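# Recover a fallen memory module and seat it in the server

## Task

A memory module fell between two sockets of the open server instead of going into the empty slot. Lift it out and insert it in that slot the only way it fits. Done when every slot holds a module and both latches of each are locked. Letting a module fall more than a few centimetres means failure.

## Robot and tools

ROBOT. Two arms, left_arm and right_arm, each ending in a two-finger gripper. In the scene frame the origin is at table-top height midway between the nominal bases, +z is up, +x points out over the table, and left_arm sits on the +y side (image left/right may differ). Calibrated bases: left_arm at (-0.048, +0.529, 0) m, right_arm at (+0.044, -0.339, 0) m, each turned very slightly about z. Reported hand poses and velocities are in each arm's own base frame; fixed cameras and the table use the scene frame. Gripper axes: fingers point along +z, open and close along y, and a block juts about 10 cm toward +x. end_effector_position is the point between closed pads; closed fingertips reach about 19 mm past it, open ones about 6 mm.

THE 18-NUMBER ROW. Every motion command is one row of 18 numbers: left_arm dx, dy, dz, rx, ry, rz, left gripper position, force_limit, speed, then the same nine for right_arm. Both arms must always be filled. The six pose numbers are an offset, not a pose: measured from that arm's Hand target at the start of the action or move, along the Hand target's own axes. Scale: 1.0 = 0.6 m for dx, dy, dz and 180 degrees for rx, ry, rz (together one rotation vector). Range -1 to 1. Sending six zeros re-requests the current Hand target; repeating an offset moves again. Gripper numbers are absolute: position +1 = open 85 mm, about -0.8 = pads touching, -1 = close until blocked. force_limit and speed (-1 to +1, both start at +1) set grip force and closing rate (about 20, 85, 150 mm/s at -1, 0, +1). To keep a gripper unchanged, resend its last three numbers; a 0 is a real command. New force_limit or speed only takes effect with a position change of at least 0.01.

TOOLS.
execute_actions(actions, cameras): actions is a list of actions; each action is up to 15 rows, one per 1/30 s step, the last row held to fill 15 steps. Each row counts from the action's start pose, not the previous row. An empty list returns state plus all images.
move(target, speed, blend, stop_force, zero, blocking, cameras): target is one row or up to 15 rows, all offsets from the same starting Hand targets. speed in m/s, 0.002 to 3.6 (default 0.25; turning up to twice that in rad/s), one value or one per target. blend in m rounds corners (0 = stop at each). stop_force in N, 3 to 120, ends an arm's path on contact; it is unreliable while the gripper rotates, and should be omitted when pulling away from something it presses. zero (default true) re-zeroes force before the move. blocking=false returns early but cannot be combined with stop_force. Paths are straight, do not avoid obstacles, lag and overshoot more when fast, and stop after 10 s. Avoid paths passing near an arm's own base.
wait(seconds 0 to 10), stop() brakes a running move, zoom_image(camera, region [x0,y0,x1,y1] pixels, at most 504 square) on cam_high, cam_low, cam_left_wrist or cam_right_wrist, zero_wrist_force(arm), finished_scene(scene: the current scene number) ends the scene irreversibly.

RESULTS. Each call returns the robot state: per arm end_effector_position (m), end_effector_quat_wxyz, velocities, Hand target (the pose offsets count from), Joint positions and torques, Wrist force and Wrist torque in the gripper's own axes plus a peak line, gripper position_measured in counts (3 open, 78 about 60 mm, 130 about 40 mm, 180 about 20 mm, 230 pads meeting) and object_status: 0 moving, 1 blocked while opening, 2 blocked while closing (a grip), 3 reached its target or fully closed. To grip, send -1 and confirm status 2. move adds a line: done, off_target, moving, held or fault, plus limits such as paced or held. A hand may rest short of its Hand target; resend or add the missing offset. Orientation commands are clipped to 32 degrees from the measured one per step.

CAMERAS. cam_high and cam_low are fixed; cam_left_wrist and cam_right_wrist ride on the arms. All are 672x504; calibrations are provided and may be off by a few millimetres or degrees.

CAUTIONS. Do not let the module or anything drop or leave the table; release only when it is supported and still. Arms are stiff: commanding past a firm contact, or about 150 N of outside force, or joint torque beyond limits (132 N m large joints, 24.6 N m wrist joints) triggers a 10 s fault stop. Approach contacts slowly, ideally with stop_force. Avoid gripping hard on a part still resting on something, hard twists, and any contact between arms; the clearance check does not cover fingers closing. Stretched or strained arms heat motors; at 85 °C an arm brakes for 30 to 60 s. Loose objects may be bumped occasionally.

Each tool is called after ">>>" by a JSON object that holds its "api" and its "payload", one argument or row to a line.

## Session

>>> {"api": "execute_actions", "payload": {
  "actions": []
}}

Scene clock: 0.00 s.
left_arm: end_effector_position=(+0.4302, -0.2575, +0.2896) position_measured=3 object_status=3 end_effector_quat_wxyz=(+0.055, +0.694, -0.707, +0.120) | right_arm: end_effector_position=(+0.6787, +0.3368, +0.1297) position_measured=3 object_status=3 end_effector_quat_wxyz=(+0.003, +0.929, +0.357, +0.099)
Joint positions: left_arm=[-0.744 -1.693 1.873 -1.987 -1.692 -2.311] | right_arm=[3.801 -2.159 -1.385 -0.98 1.508 3.06]
Joint velocities: within noise
Joint torques (N m): no reading
Wrist force (N): no reading
Wrist torque (N m): no reading
Wrist force, peak (N): no reading
Hand target: left_arm +0.4302, -0.2575, +0.2896; +0.055, +0.694, -0.707, +0.120 | right_arm +0.6787, +0.3368, +0.1297; +0.003, +0.929, +0.357, +0.099
Tool commands: left_gripper/position=+1.0 left_gripper/force_limit=+1.0 left_gripper/speed=+1.0 right_gripper/position=+1.0 right_gripper/force_limit=+1.0 right_gripper/speed=+1.0

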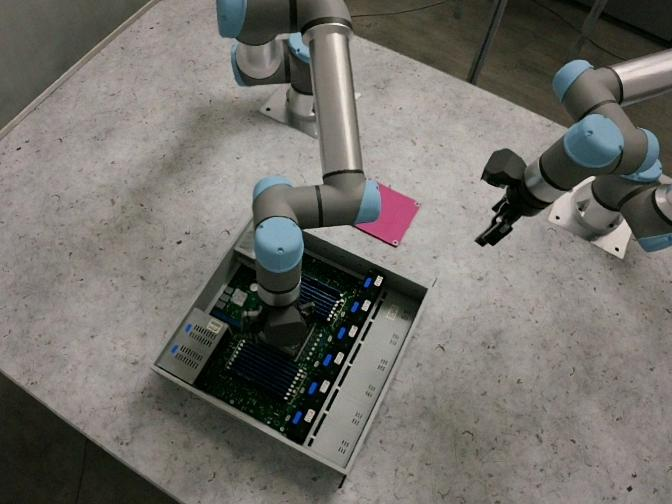

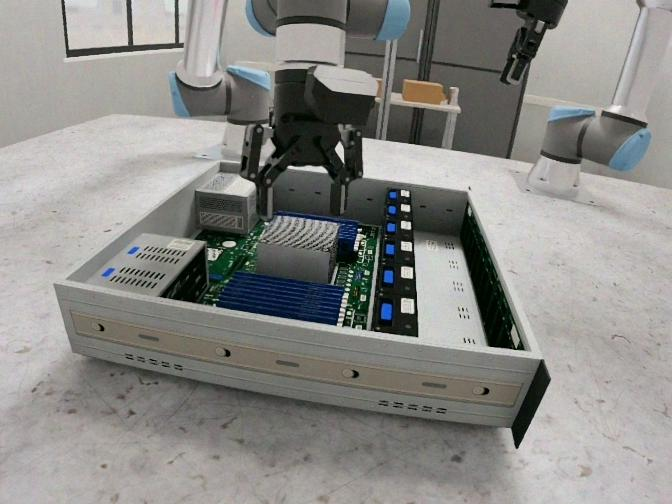

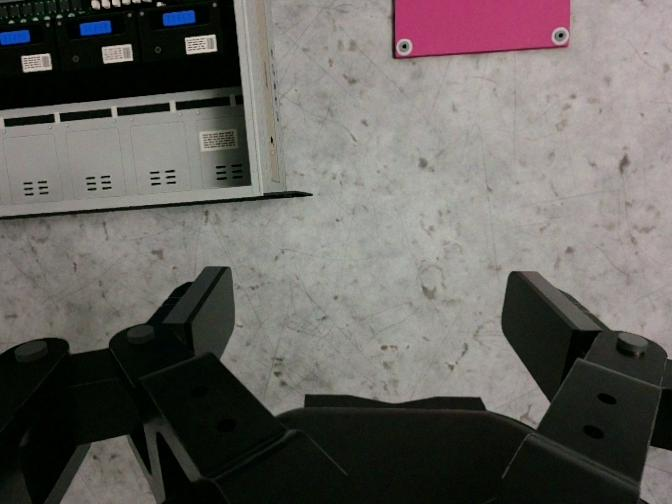

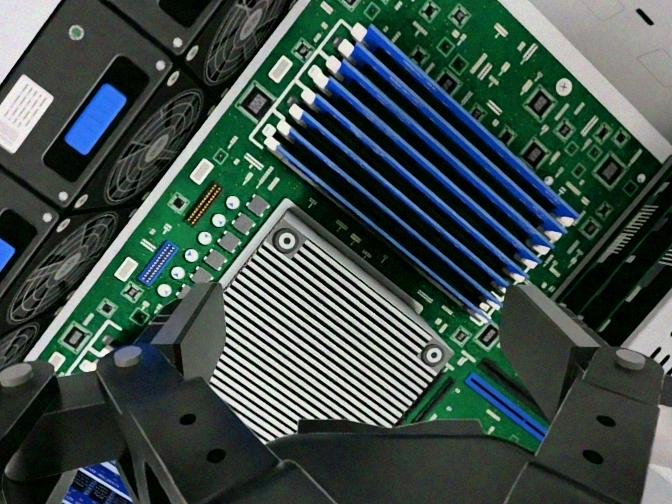

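>>> {"api": "zoom_image", "payload": {
  "camera": "cam_right_wrist",
  "region": [250, 10, 600, 330]
}}

>>> {"api": "zoom_image", "payload": {
  "camera": "cam_high",
  "region": [150, 220, 440, 470]
}}

>>> {"api": "zoom_image", "payload": {
  "camera": "cam_low",
  "region": [60, 150, 400, 400]
}}

Scaled by 1.440 from the camera's 672x504 image, which has a finer 960x720 frame.

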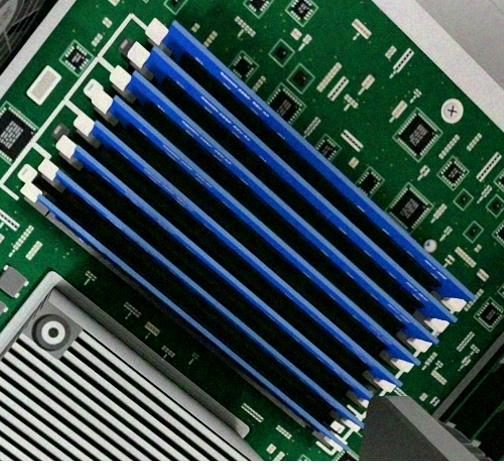

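Scaled by 1.738 from the camera's 672x504 image, which has a finer 960x720 frame.

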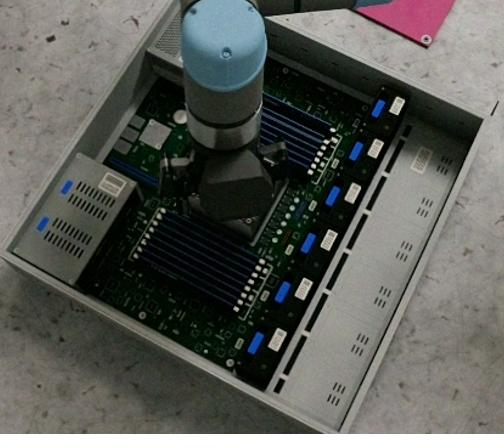

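Scaled by 1.482 from the camera's 672x504 image, which has a finer 960x720 frame.

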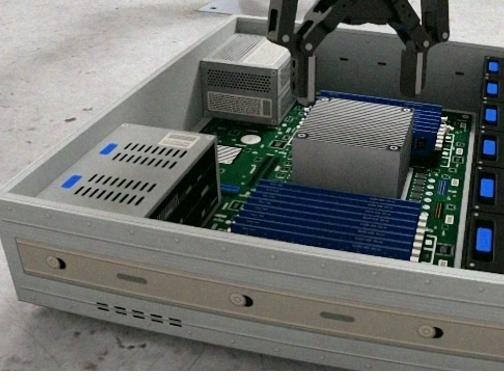

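>>> {"api": "move", "payload": {
  "target": [0,0,0,0,0,0,1,1,1,-0.0728,0.0665,-0.2125,0.0488,-0.0433,-0.2845,1,1,1],
  "cameras": ["all"]
}}

Scene clock: 44.97 s.
left_arm: end_effector_position=(+0.4302, -0.2575, +0.2896) position_measured=3 object_status=3 end_effector_quat_wxyz=(+0.055, +0.694, -0.707, +0.120) | right_arm: end_effector_position=(+0.6498, +0.2697, +0.2498) position_measured=3 object_status=3 end_effector_quat_wxyz=(+0.000, +0.685, +0.728, +0.000)
Joint positions: left_arm=[-0.744 -1.693 1.873 -1.987 -1.692 -2.311] | right_arm=[3.726 -2.06 -1.16 -1.491 1.57 2.095]
Joint torques (N m): left_arm=[-0.12 -16.55 -23.23 -3.44 -0.35 0.16] | right_arm=[8.61 37.9 18.07 3.31 1.95 -1.82]
Wrist force (N): left_arm=[0.0 -0.2 0.0] | right_arm=[0.2 -0.3 0.4]
Wrist torque (N m): left_arm=[-0.03 0.01 0.00] | right_arm=[-0.12 -0.01 -0.15]
Wrist force, peak (N): left_arm=[0.5 -0.1 0.0] | right_arm=[-0.4 -1.2 -0.1]
Hand target: left_arm +0.4302, -0.2575, +0.2896; +0.055, +0.694, -0.707, +0.120 | right_arm +0.6497, +0.2697, +0.2498; +0.000, +0.685, +0.728, +0.000
Off the commanded pose: left_arm 0.000 m, 0 deg | right_arm 0.000 m, 0 deg.
move: done
camera_calibration:
cam_right_wrist: T_world_to_cam=[[0.997708, 0.0669843, 0.00956348, -0.659093], [0.0601353, -0.942593, 0.328484, 0.147974], [0.0310177, -0.327156, -0.944461, 0.432444], [0, 0, 0, 1]] pos_world=[0.63527, 0.325105, 0.366123]

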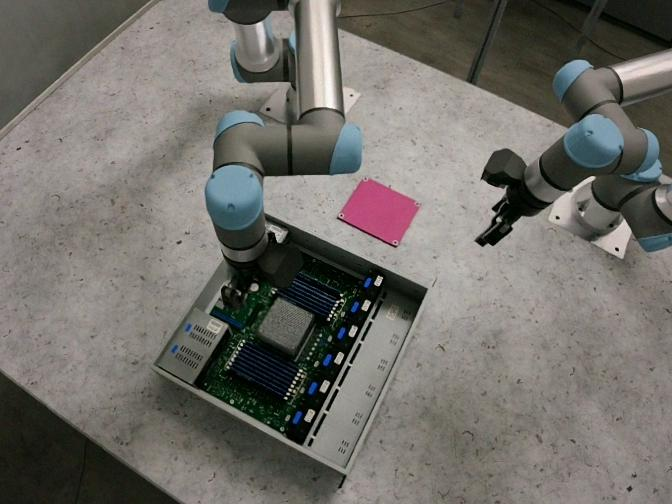

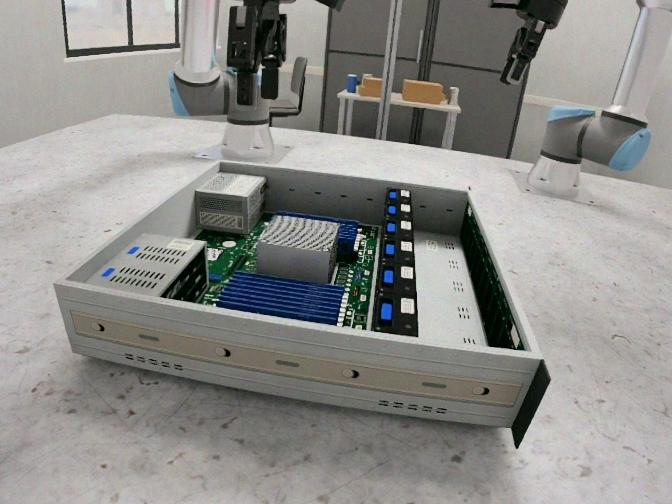

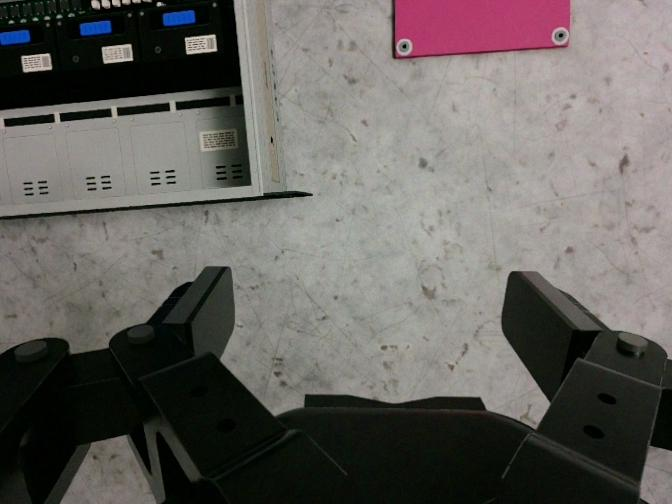

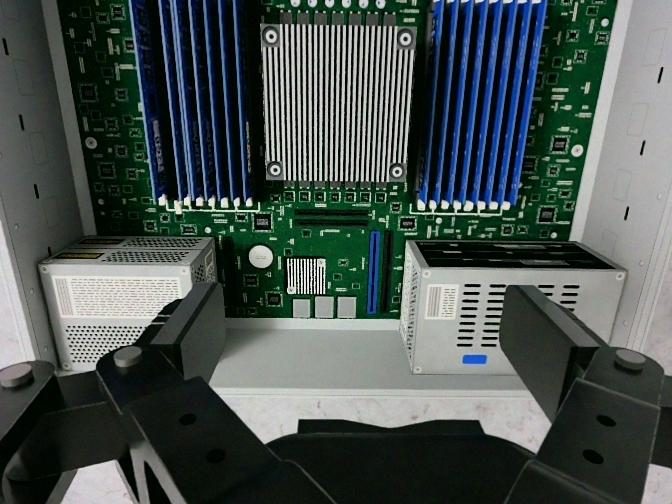

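>>> {"api": "zoom_image", "payload": {
  "camera": "cam_right_wrist",
  "region": [110, 0, 290, 220]
}}

>>> {"api": "zoom_image", "payload": {
  "camera": "cam_right_wrist",
  "region": [400, 0, 580, 220]
}}

Scaled by 2.291 from the camera's 672x504 image, which has a finer 960x720 frame.

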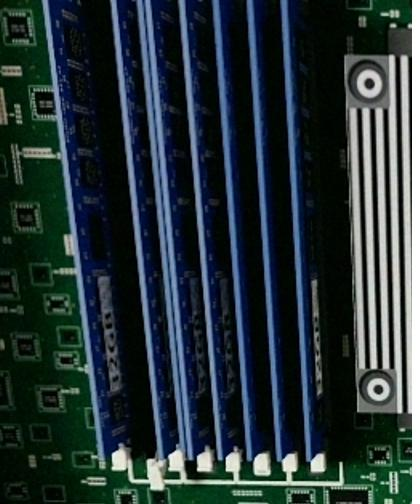

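Scaled by 2.291 from the camera's 672x504 image, which has a finer 960x720 frame.

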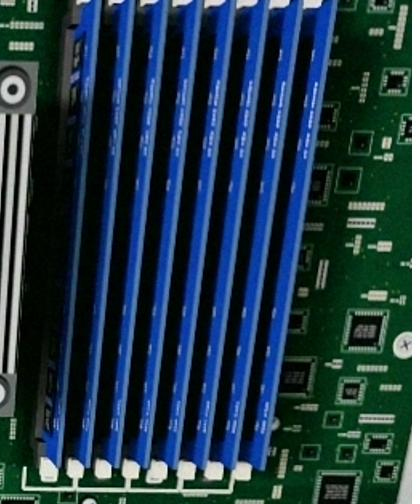

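>>> {"api": "move", "payload": {
  "target": [0,0,0,0,0,0,1,1,1,0.1343,-0.1505,0.11,0,0,0,1,1,1],
  "cameras": ["all"]
}}

>>> {"api": "zoom_image", "payload": {
  "camera": "cam_right_wrist",
  "region": [200, 50, 500, 350]
}}

Scene clock: 68.60 s.
left_arm: end_effector_position=(+0.4302, -0.2575, +0.2896) position_measured=3 object_status=3 end_effector_quat_wxyz=(+0.055, +0.694, -0.707, +0.120) | right_arm: end_effector_position=(+0.5548, +0.3446, +0.1838) position_measured=3 object_status=3 end_effector_quat_wxyz=(+0.000, +0.685, +0.728, +0.000)
Joint positions: left_arm=[-0.744 -1.693 1.873 -1.987 -1.692 -2.311] | right_arm=[3.903 -1.967 -1.469 -1.276 1.57 2.272]
Joint torques (N m): left_arm=[-0.63 -16.81 -22.69 -3.45 -0.17 0.09] | right_arm=[6.21 32.21 16.6 1.95 0.18 -0.16]
Wrist force (N): left_arm=[0.0 -0.1 0.0] | right_arm=[0.4 0.1 -0.4]
Wrist torque (N m): left_arm=[-0.02 0.00 0.00] | right_arm=[-0.02 -0.04 0.03]
Wrist force, peak (N): left_arm=[-0.2 -0.4 0.1] | right_arm=[2.1 -1.9 1.3]
Hand target: left_arm +0.4302, -0.2575, +0.2896; +0.055, +0.694, -0.707, +0.120 | right_arm +0.5548, +0.3447, +0.1837; +0.000, +0.685, +0.728, +0.000
Off the commanded pose: left_arm 0.000 m, 0 deg | right_arm 0.000 m, 0 deg.
move: done
camera_calibration:
cam_right_wrist: T_world_to_cam=[[0.997681, 0.0673996, 0.00952256, -0.568944], [0.0605407, -0.942564, 0.328494, 0.245822], [0.0311159, -0.327155, -0.944458, 0.397536], [0, 0, 0, 1]] pos_world=[0.540373, 0.400105, 0.300123]

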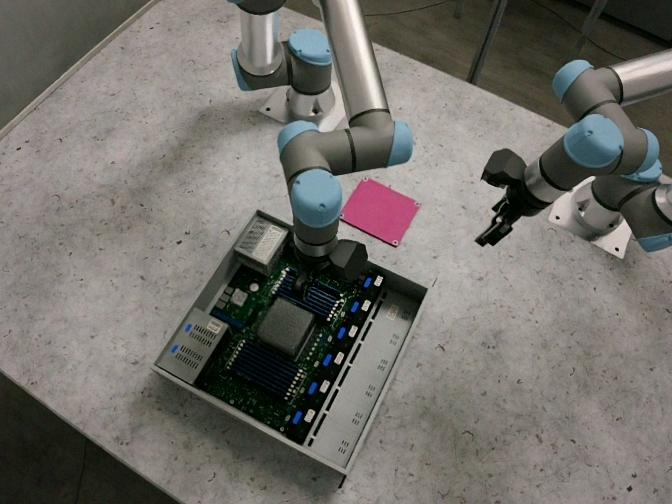

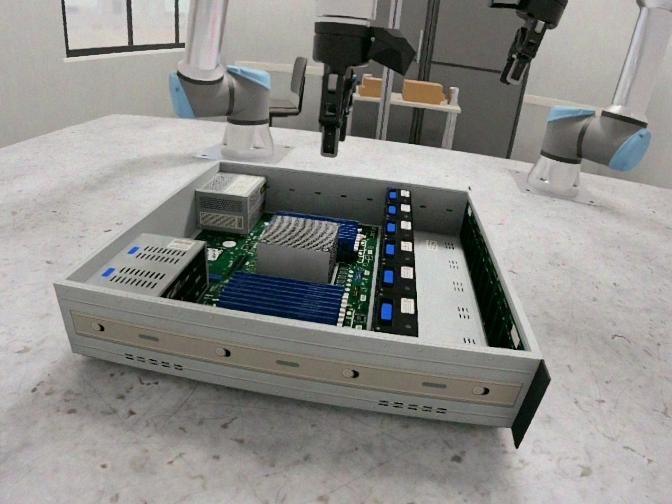

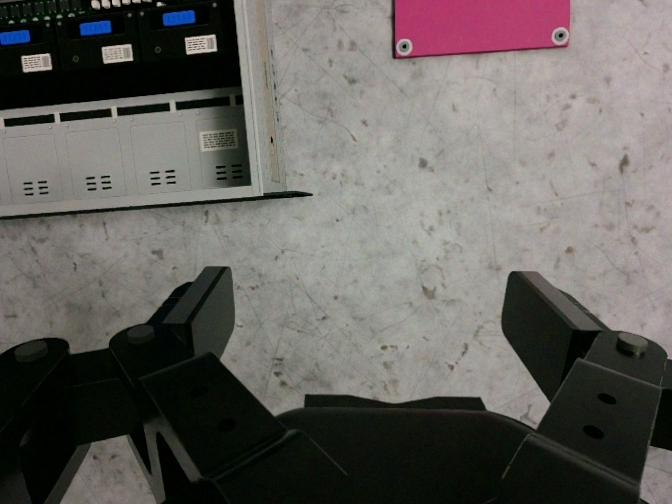

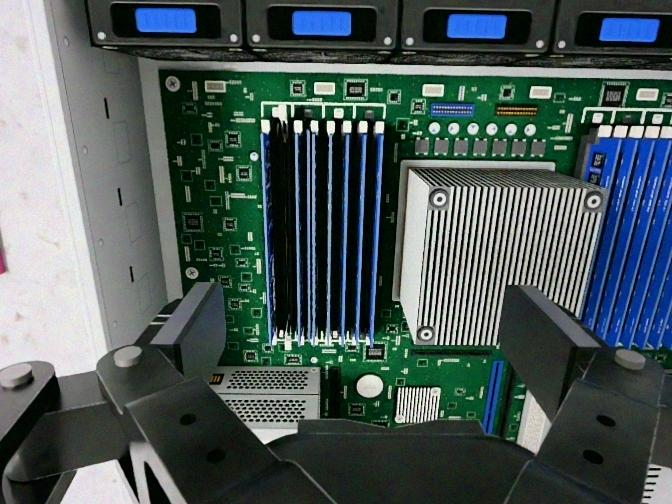

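Scaled by 1.680 from the camera's 672x504 image, which has a finer 960x720 frame.

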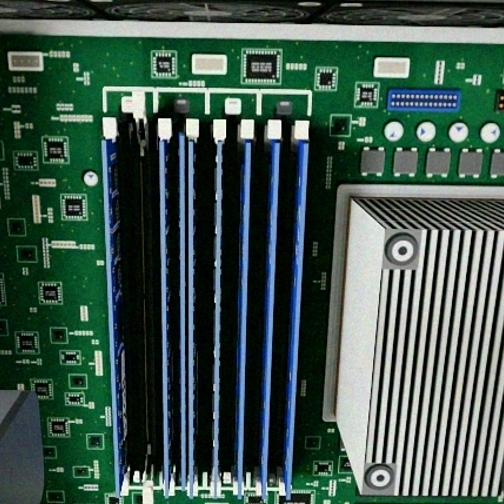

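>>> {"api": "zoom_image", "payload": {
  "camera": "cam_right_wrist",
  "region": [255, 95, 395, 205]
}}

>>> {"api": "zoom_image", "payload": {
  "camera": "cam_right_wrist",
  "region": [255, 260, 395, 360]
}}

>>> {"api": "zoom_image", "payload": {
  "camera": "cam_right_wrist",
  "region": [255, 180, 395, 290]
}}

Scaled by 3.600 from the camera's 672x504 image, which has a finer 960x720 frame.

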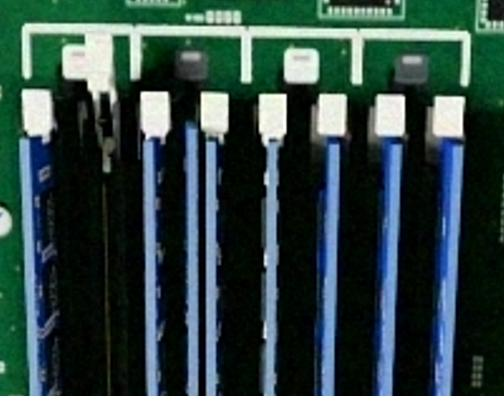

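Scaled by 3.600 from the camera's 672x504 image, which has a finer 960x720 frame.

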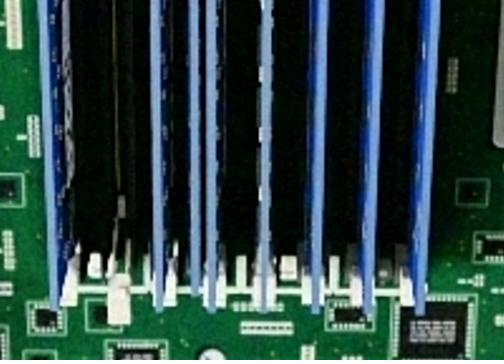

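Scaled by 3.600 from the camera's 672x504 image, which has a finer 960x720 frame.

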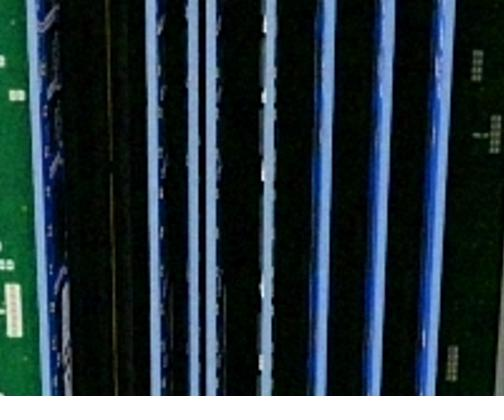

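>>> {"api": "execute_actions", "payload": {
  "actions": [
    [[0,0,0,0,0,0,1,1,1,0,0,0,0,0,0,-0.8,-1,0]]
  ],
  "cameras": ["cam_right_wrist","cam_low","cam_high"]
}}

>>> {"api": "zoom_image", "payload": {
  "camera": "cam_right_wrist",
  "region": [200, 250, 450, 504]
}}

>>> {"api": "zoom_image", "payload": {
  "camera": "cam_low",
  "region": [290, 50, 430, 180]
}}

Scene clock: 117.73 s.
left_arm: end_effector_position=(+0.4302, -0.2575, +0.2896) position_measured=3 object_status=3 end_effector_quat_wxyz=(+0.055, +0.694, -0.707, +0.120) | right_arm: end_effector_position=(+0.5548, +0.3447, +0.1837) position_measured=229 object_status=0 end_effector_quat_wxyz=(+0.000, +0.685, +0.728, +0.000)
Joint positions: left_arm=[-0.744 -1.693 1.873 -1.987 -1.692 -2.311] | right_arm=[3.903 -1.967 -1.469 -1.276 1.57 2.272]
Joint torques (N m): left_arm=[-0.5 -16.02 -23.27 -3.58 -0.24 0.2] | right_arm=[9.04 34.16 15.5 5.19 1.85 1.53]
Wrist force (N): left_arm=[-0.1 -0.2 0.0] | right_arm=[0.3 0.1 -0.2]
Wrist torque (N m): left_arm=[-0.04 0.02 -0.01] | right_arm=[-0.03 -0.03 0.04]
Wrist force, peak (N): left_arm=[0.2 -0.4 0.0] | right_arm=[0.5 0.4 -0.4]
Hand target: left_arm +0.4302, -0.2575, +0.2896; +0.055, +0.694, -0.707, +0.120 | right_arm +0.5548, +0.3447, +0.1837; +0.000, +0.685, +0.728, +0.000
Off the commanded pose: left_arm 0.000 m, 0 deg | right_arm 0.000 m, 0 deg.
Step readings (end_effector_position of left_arm | right_arm):
0: (+0.4302, -0.2575, +0.2896) | (+0.5548, +0.3447, +0.1837)
1: (+0.4302, -0.2575, +0.2896) | (+0.5548, +0.3447, +0.1837)
2: (+0.4302, -0.2575, +0.2896) | (+0.5548, +0.3447, +0.1837)
4: (+0.4302, -0.2575, +0.2896) | (+0.5548, +0.3447, +0.1837)
8: (+0.4302, -0.2575, +0.2896) | (+0.5548, +0.3447, +0.1837)
15: (+0.4302, -0.2575, +0.2896) | (+0.5548, +0.3447, +0.1837)
camera_calibration:
cam_right_wrist: T_world_to_cam=[[0.997684, 0.0673665, 0.00942847, -0.56881], [0.0605405, -0.942566, 0.328488, 0.245957], [0.031016, -0.327156, -0.944461, 0.397532], [0, 0, 0, 1]] pos_world=[0.540273, 0.400205, 0.300023]
Images, in order (width x height): cam_high 672x504, cam_low 672x504, cam_right_wrist 672x504.

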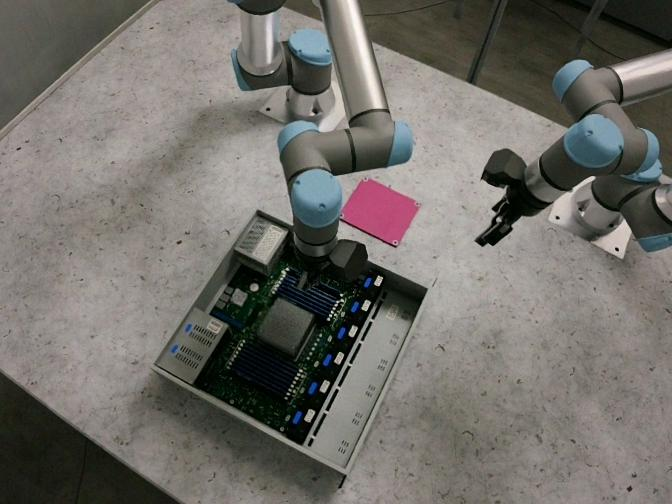

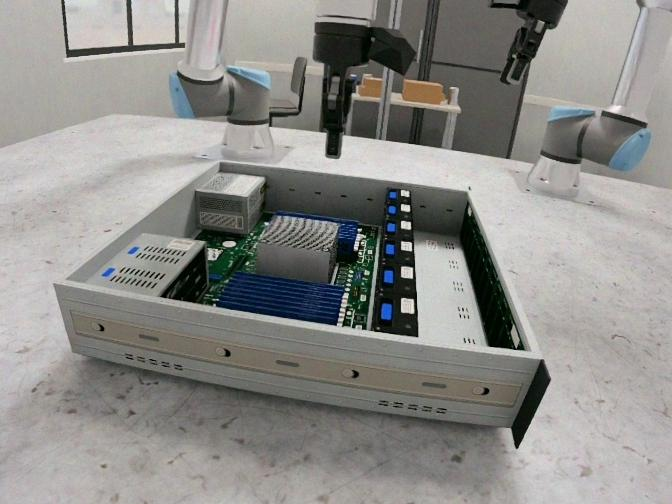

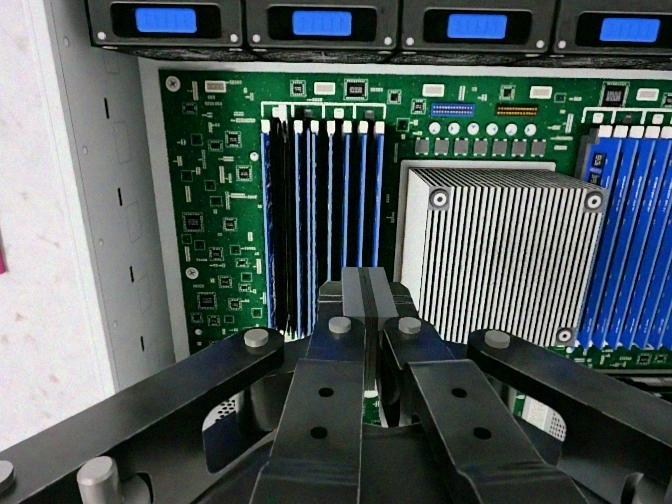

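Scaled by 1.984 from the camera's 672x504 image, which has a finer 960x720 frame.

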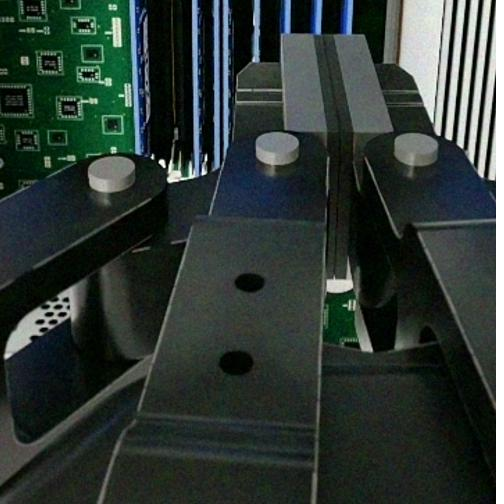

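Scaled by 3.600 from the camera's 672x504 image, which has a finer 960x720 frame.

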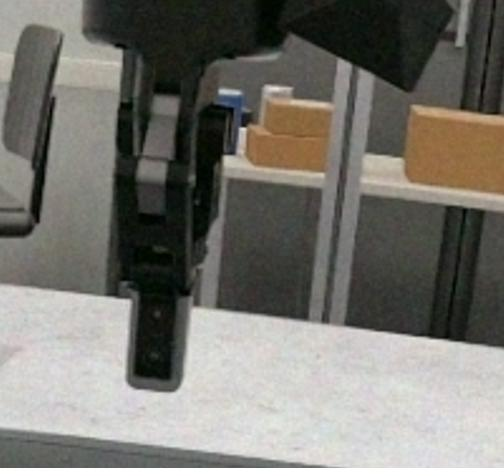

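>>> {"api": "move", "payload": {
  "target": [0,0,0,0,0,0,1,1,1,-0.0418,0.1473,0.0828,0,0,0,-0.8,-1,0],
  "cameras": ["cam_right_wrist"]
}}

>>> {"api": "zoom_image", "payload": {
  "camera": "cam_right_wrist",
  "region": [40, 60, 240, 260]
}}

Scene clock: 163.70 s.
left_arm: end_effector_position=(+0.4302, -0.2575, +0.2896) position_measured=3 object_status=3 end_effector_quat_wxyz=(+0.055, +0.694, -0.707, +0.120) | right_arm: end_effector_position=(+0.6444, +0.3250, +0.1341) position_measured=229 object_status=3 end_effector_quat_wxyz=(+0.000, +0.685, +0.728, +0.000)
Joint positions: left_arm=[-0.744 -1.693 1.873 -1.987 -1.692 -2.311] | right_arm=[3.795 -2.163 -1.3 -1.249 1.57 2.163]
Joint torques (N m): left_arm=[-0.96 -16.33 -22.91 -3.44 -0.39 0.31] | right_arm=[-2.45 39.73 25.7 4.05 1.79 0.62]
Wrist force (N): left_arm=[0.0 0.0 -0.2] | right_arm=[0.1 -0.9 -0.2]
Wrist torque (N m): left_arm=[0.00 0.01 0.00] | right_arm=[-0.21 -0.03 -0.17]
Wrist force, peak (N): left_arm=[0.1 -0.4 0.2] | right_arm=[1.4 -2.4 -1.7]
Hand target: left_arm +0.4302, -0.2575, +0.2896; +0.055, +0.694, -0.707, +0.120 | right_arm +0.6445, +0.3250, +0.1341; +0.000, +0.685, +0.728, +0.000
Off the commanded pose: left_arm 0.000 m, 0 deg | right_arm 0.000 m, 0 deg.
move: done
camera_calibration:
cam_right_wrist: T_world_to_cam=[[0.99769, 0.067297, 0.00922821, -0.656435], [0.0605339, -0.942497, 0.328686, 0.23818], [0.0308171, -0.327368, -0.944394, 0.341651], [0, 0, 0, 1]] pos_world=[0.629973, 0.380506, 0.250424]
Images, in order (width x height): cam_right_wrist 672x504.

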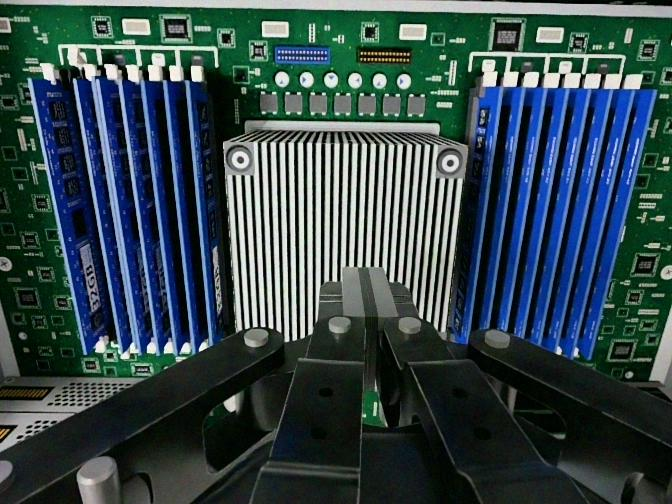

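Scaled by 2.520 from the camera's 672x504 image, which has a finer 960x720 frame.

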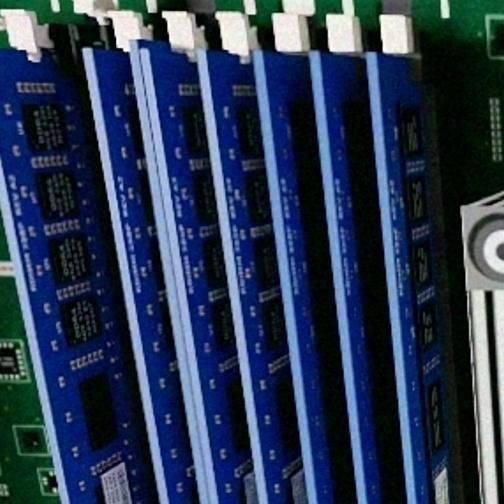

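>>> {"api": "zoom_image", "payload": {
  "camera": "cam_right_wrist",
  "region": [60, 60, 140, 130]
}}

>>> {"api": "zoom_image", "payload": {
  "camera": "cam_right_wrist",
  "region": [80, 290, 180, 370]
}}

Scaled by 6.300 from the camera's 672x504 image, which has a finer 960x720 frame.

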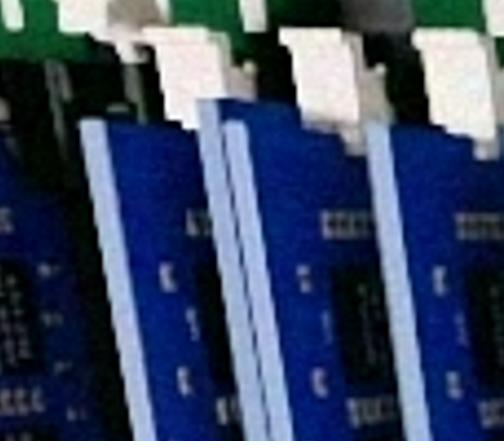

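Scaled by 5.040 from the camera's 672x504 image, which has a finer 960x720 frame.

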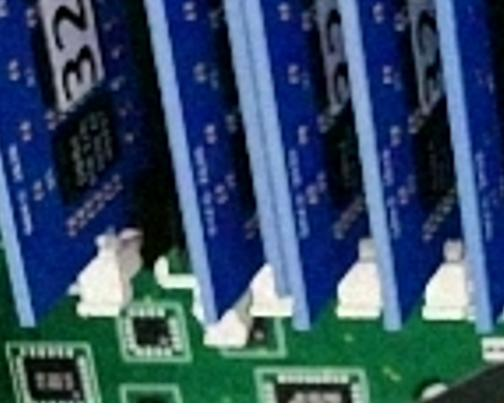

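>>> {"api": "move", "payload": {
  "target": [0,0,0,0,0,0,1,1,1,0.00995,-0.1655,0.0635,0,0,0,-0.8,-1,0],
  "cameras": ["cam_right_wrist"]
}}

>>> {"api": "zoom_image", "payload": {
  "camera": "cam_right_wrist",
  "region": [210, 40, 430, 190]
}}

>>> {"api": "zoom_image", "payload": {
  "camera": "cam_right_wrist",
  "region": [210, 320, 430, 504]
}}

Scene clock: 236.53 s.
left_arm: end_effector_position=(+0.4302, -0.2575, +0.2896) position_measured=3 object_status=3 end_effector_quat_wxyz=(+0.055, +0.694, -0.707, +0.120) | right_arm: end_effector_position=(+0.5451, +0.3249, +0.0959) position_measured=229 object_status=3 end_effector_quat_wxyz=(+0.000, +0.685, +0.728, +0.000)
Joint positions: left_arm=[-0.744 -1.693 1.873 -1.987 -1.692 -2.311] | right_arm=[3.891 -2.008 -1.652 -1.051 1.57 2.26]
Joint torques (N m): left_arm=[-0.59 -16.19 -23.11 -3.57 -0.31 0.17] | right_arm=[3.83 45.75 14.51 3.42 0.03 -1.03]
Wrist force (N): left_arm=[0.0 -0.2 0.2] | right_arm=[0.3 -0.2 -0.6]
Wrist torque (N m): left_arm=[-0.02 0.00 0.00] | right_arm=[-0.07 0.00 -0.06]
Wrist force, peak (N): left_arm=[0.1 -0.5 -0.2] | right_arm=[0.6 -3.1 0.9]
Hand target: left_arm +0.4302, -0.2575, +0.2896; +0.055, +0.694, -0.707, +0.120 | right_arm +0.5451, +0.3250, +0.0959; +0.000, +0.685, +0.728, +0.000
Off the commanded pose: left_arm 0.000 m, 0 deg | right_arm 0.000 m, 0 deg.
move: done
camera_calibration:
cam_right_wrist: T_world_to_cam=[[0.997687, 0.0673301, 0.0093223, -0.557036], [0.0605341, -0.942495, 0.328691, 0.25665], [0.030917, -0.327367, -0.944391, 0.308548], [0, 0, 0, 1]] pos_world=[0.530673, 0.380405, 0.212224]
Images, in order (width x height): cam_right_wrist 672x504.

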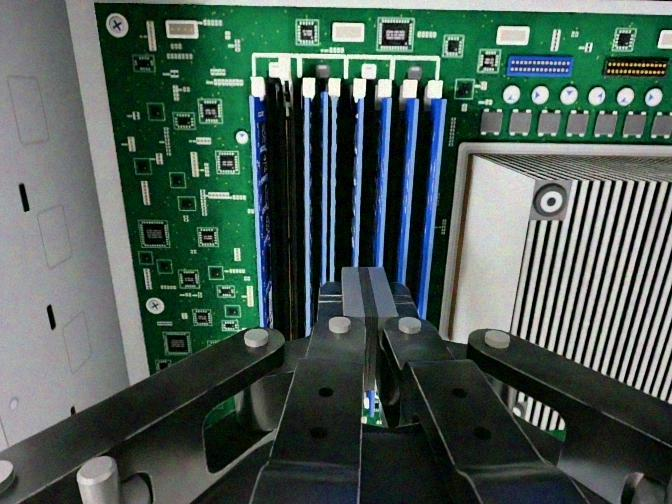

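Scaled by 2.291 from the camera's 672x504 image, which has a finer 960x720 frame.

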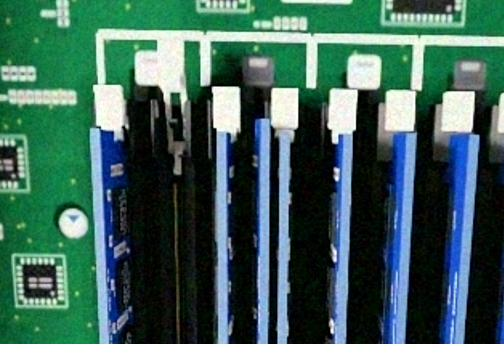

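Scaled by 2.291 from the camera's 672x504 image, which has a finer 960x720 frame.

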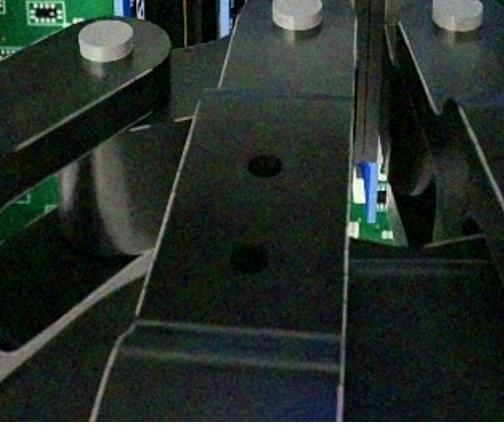

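>>> {"api": "move", "payload": {
  "target": [0,0,0,0,0,0,1,1,1,-0.0318,-0.027,0,0,0,0.99,-0.8,-1,0],
  "cameras": ["cam_right_wrist","cam_low"],
  "speed": 0.5
}}

>>> {"api": "zoom_image", "payload": {
  "camera": "cam_right_wrist",
  "region": [210, 40, 430, 190]
}}

Scene clock: 275.93 s.
left_arm: end_effector_position=(+0.4302, -0.2575, +0.2896) position_measured=3 object_status=3 end_effector_quat_wxyz=(+0.055, +0.694, -0.707, +0.120) | right_arm: end_effector_position=(+0.5301, +0.3049, +0.0959) position_measured=229 object_status=3 end_effector_quat_wxyz=(+0.000, +0.739, -0.674, +0.000)
Joint positions: left_arm=[-0.744 -1.693 1.873 -1.987 -1.692 -2.311] | right_arm=[3.884 -1.96 -1.725 -1.026 1.57 5.362]
Joint torques (N m): left_arm=[-0.68 -16.47 -23.13 -3.67 -0.27 0.19] | right_arm=[8.39 35.11 22.62 4.21 -0.68 1.61]
Wrist force (N): left_arm=[0.2 -0.3 0.0] | right_arm=[0.2 -0.4 -0.2]
Wrist torque (N m): left_arm=[-0.04 -0.04 0.00] | right_arm=[-0.09 -0.05 -0.05]
Wrist force, peak (N): left_arm=[-0.2 -0.3 0.3] | right_arm=[0.3 -0.8 -0.8]
Hand target: left_arm +0.4302, -0.2575, +0.2896; +0.055, +0.694, -0.707, +0.120 | right_arm +0.5301, +0.3049, +0.0959; +0.000, +0.739, -0.674, +0.000
Off the commanded pose: left_arm 0.000 m, 0 deg | right_arm 0.000 m, 0 deg.
move: done
camera_calibration:
cam_right_wrist: T_world_to_cam=[[-0.995065, -0.0989367, 0.00755256, 0.566486], [-0.0909856, 0.940162, 0.328356, -0.254959], [-0.039587, 0.326048, -0.944524, 0.140584], [0, 0, 0, 1]] pos_world=[0.546058, 0.249912, 0.212224]
Images, in order (width x height): cam_low 672x504, cam_right_wrist 672x504.

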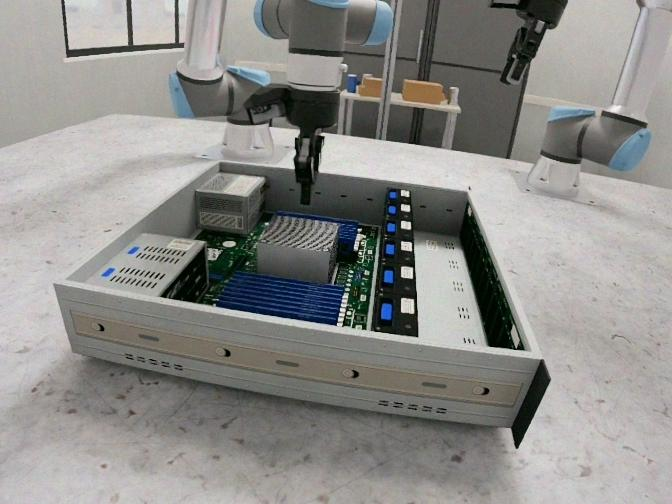

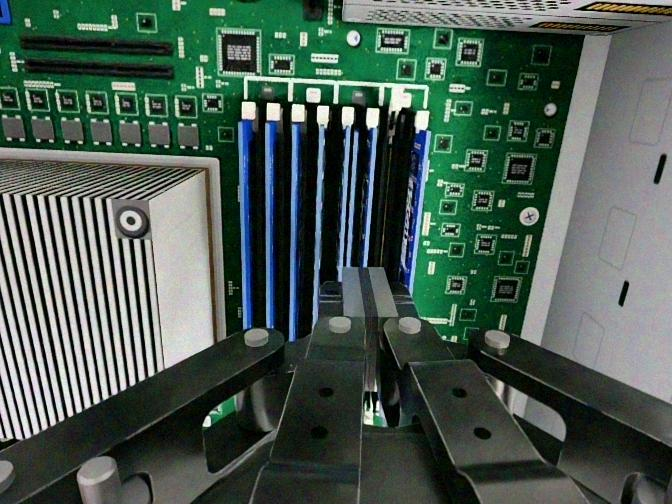

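Scaled by 2.291 from the camera's 672x504 image, which has a finer 960x720 frame.

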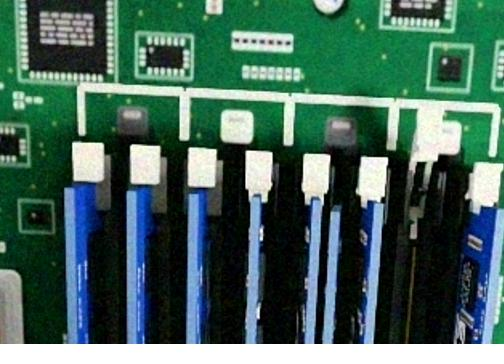

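>>> {"api": "zoom_image", "payload": {
  "camera": "cam_right_wrist",
  "region": [300, 230, 430, 330]
}}

>>> {"api": "zoom_image", "payload": {
  "camera": "cam_low",
  "region": [260, 120, 350, 220]
}}

Scaled by 3.877 from the camera's 672x504 image, which has a finer 960x720 frame.

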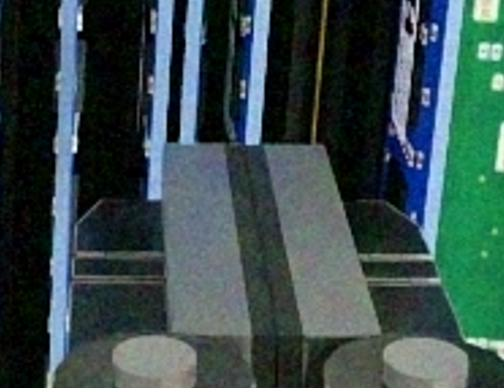

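Scaled by 5.040 from the camera's 672x504 image, which has a finer 960x720 frame.

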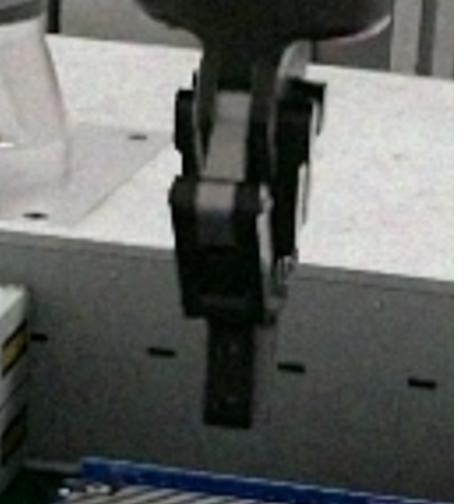

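>>> {"api": "move", "payload": {
  "target": [
    [0.1567,-0.1672,0.0558,-0.0822,-0.042,0.4643,-0.8,-1,0,0.4187,0.089,-0.2567,0,0,0,-0.8,-1,0],
    [0.3613,-0.3615,0.3505,-0.124,0.046,0.959,-0.8,-1,0,0.4187,0.089,-0.2567,0,0,0,-0.8,-1,0]
  ],
  "cameras": ["all"],
  "speed": 0.4
}}

Scene clock: 460.83 s.
left_arm: end_effector_position=(+0.6583, -0.5210, +0.1601) position_measured=229 object_status=3 end_effector_quat_wxyz=(-0.006, +0.678, +0.735, -0.003) | right_arm: end_effector_position=(+0.4998, +0.0499, +0.2499) position_measured=229 object_status=3 end_effector_quat_wxyz=(+0.000, +0.739, -0.674, +0.000)
Joint positions: left_arm=[-0.827 -0.642 0.639 -1.556 -1.578 0.663] | right_arm=[3.51 -1.572 -1.777 -1.363 1.57 4.989]
Joint torques (N m): left_arm=[10.15 -51.69 -28.04 -5.54 -1.26 2.18] | right_arm=[-2.04 15.57 15.08 4.4 0.6 -1.44]
Wrist force (N): left_arm=[0.9 -0.1 0.1] | right_arm=[-0.3 -1.0 0.0]
Wrist torque (N m): left_arm=[0.01 -0.15 0.08] | right_arm=[-0.25 0.12 -0.15]
Wrist force, peak (N): left_arm=[1.7 0.2 -1.1] | right_arm=[1.2 -0.7 -0.7]
Hand target: left_arm +0.6584, -0.5209, +0.1601; -0.006, +0.678, +0.735, -0.003 | right_arm +0.4998, +0.0499, +0.2499; +0.000, +0.739, -0.674, +0.000
Off the commanded pose: left_arm 0.000 m, 0 deg | right_arm 0.000 m, 0 deg.
move: done
camera_calibration:
cam_left_wrist: T_world_to_cam=[[0.995613, 0.0920804, -0.0166016, -0.592807], [0.0922848, -0.937158, 0.33648, -0.586064], [0.0154249, -0.336536, -0.941544, 0.0922042], [0, 0, 0, 1]] pos_world=[0.642869, -0.463618, 0.274172]
cam_right_wrist: T_world_to_cam=[[-0.995096, -0.0986239, 0.00755856, 0.509961], [-0.0906873, 0.940183, 0.328376, -0.0687028], [-0.0394922, 0.32608, -0.944517, 0.367932], [0, 0, 0, 1]] pos_world=[0.51576, -0.00508797, 0.366224]

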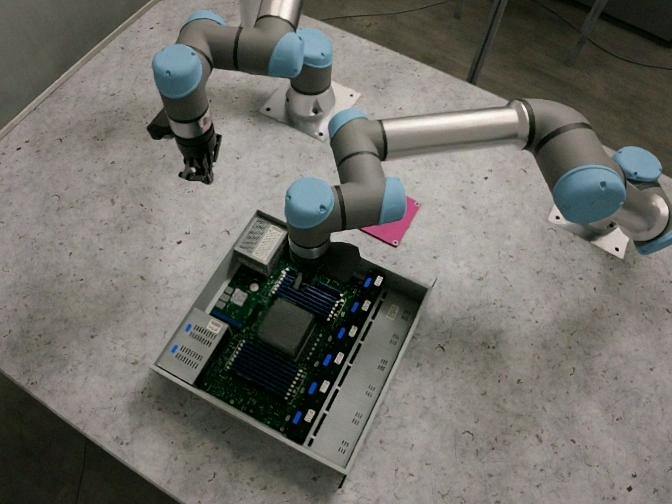

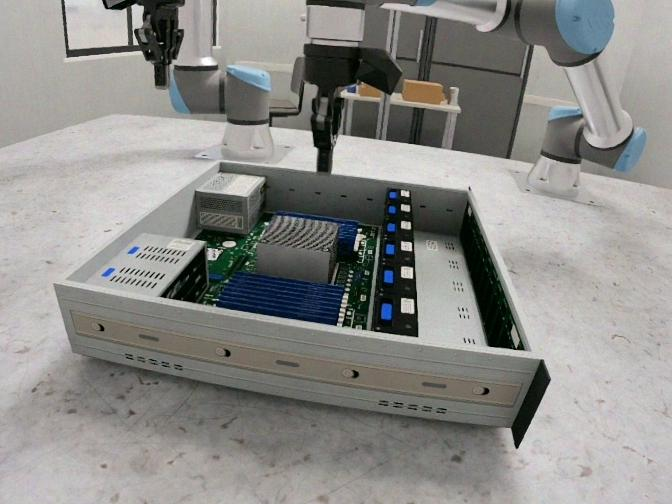

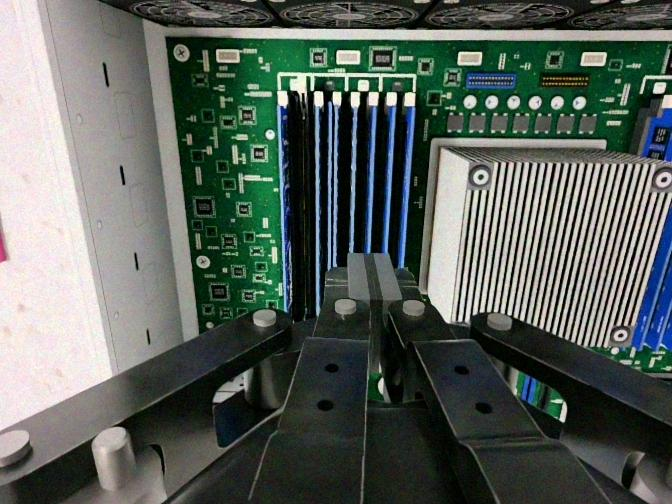

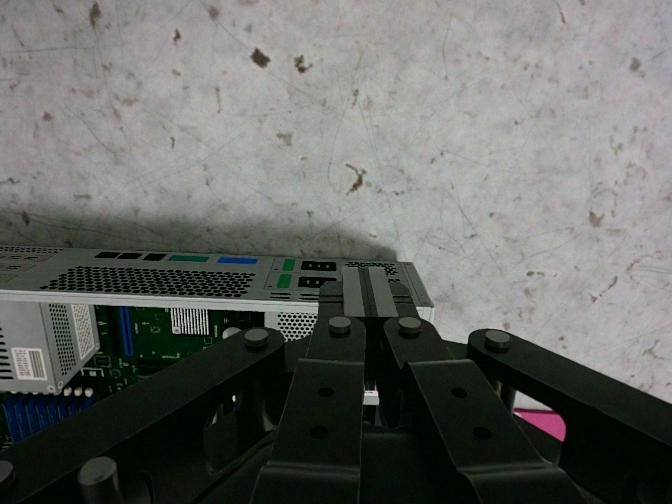

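>>> {"api": "zoom_image", "payload": {
  "camera": "cam_left_wrist",
  "region": [160, 0, 480, 160]
}}

>>> {"api": "zoom_image", "payload": {
  "camera": "cam_low",
  "region": [340, 170, 540, 370]
}}

Scaled by 1.575 from the camera's 672x504 image, which has a finer 960x720 frame.

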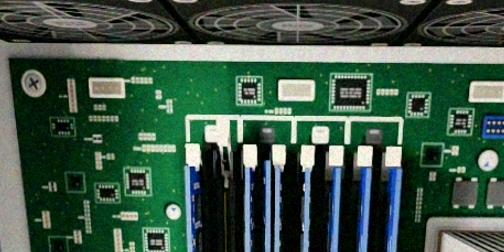

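Scaled by 2.520 from the camera's 672x504 image, which has a finer 960x720 frame.

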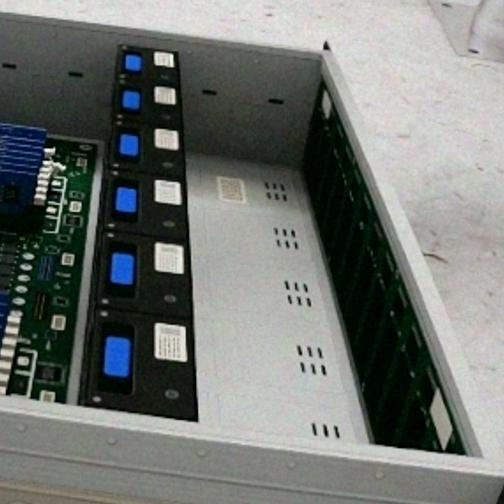

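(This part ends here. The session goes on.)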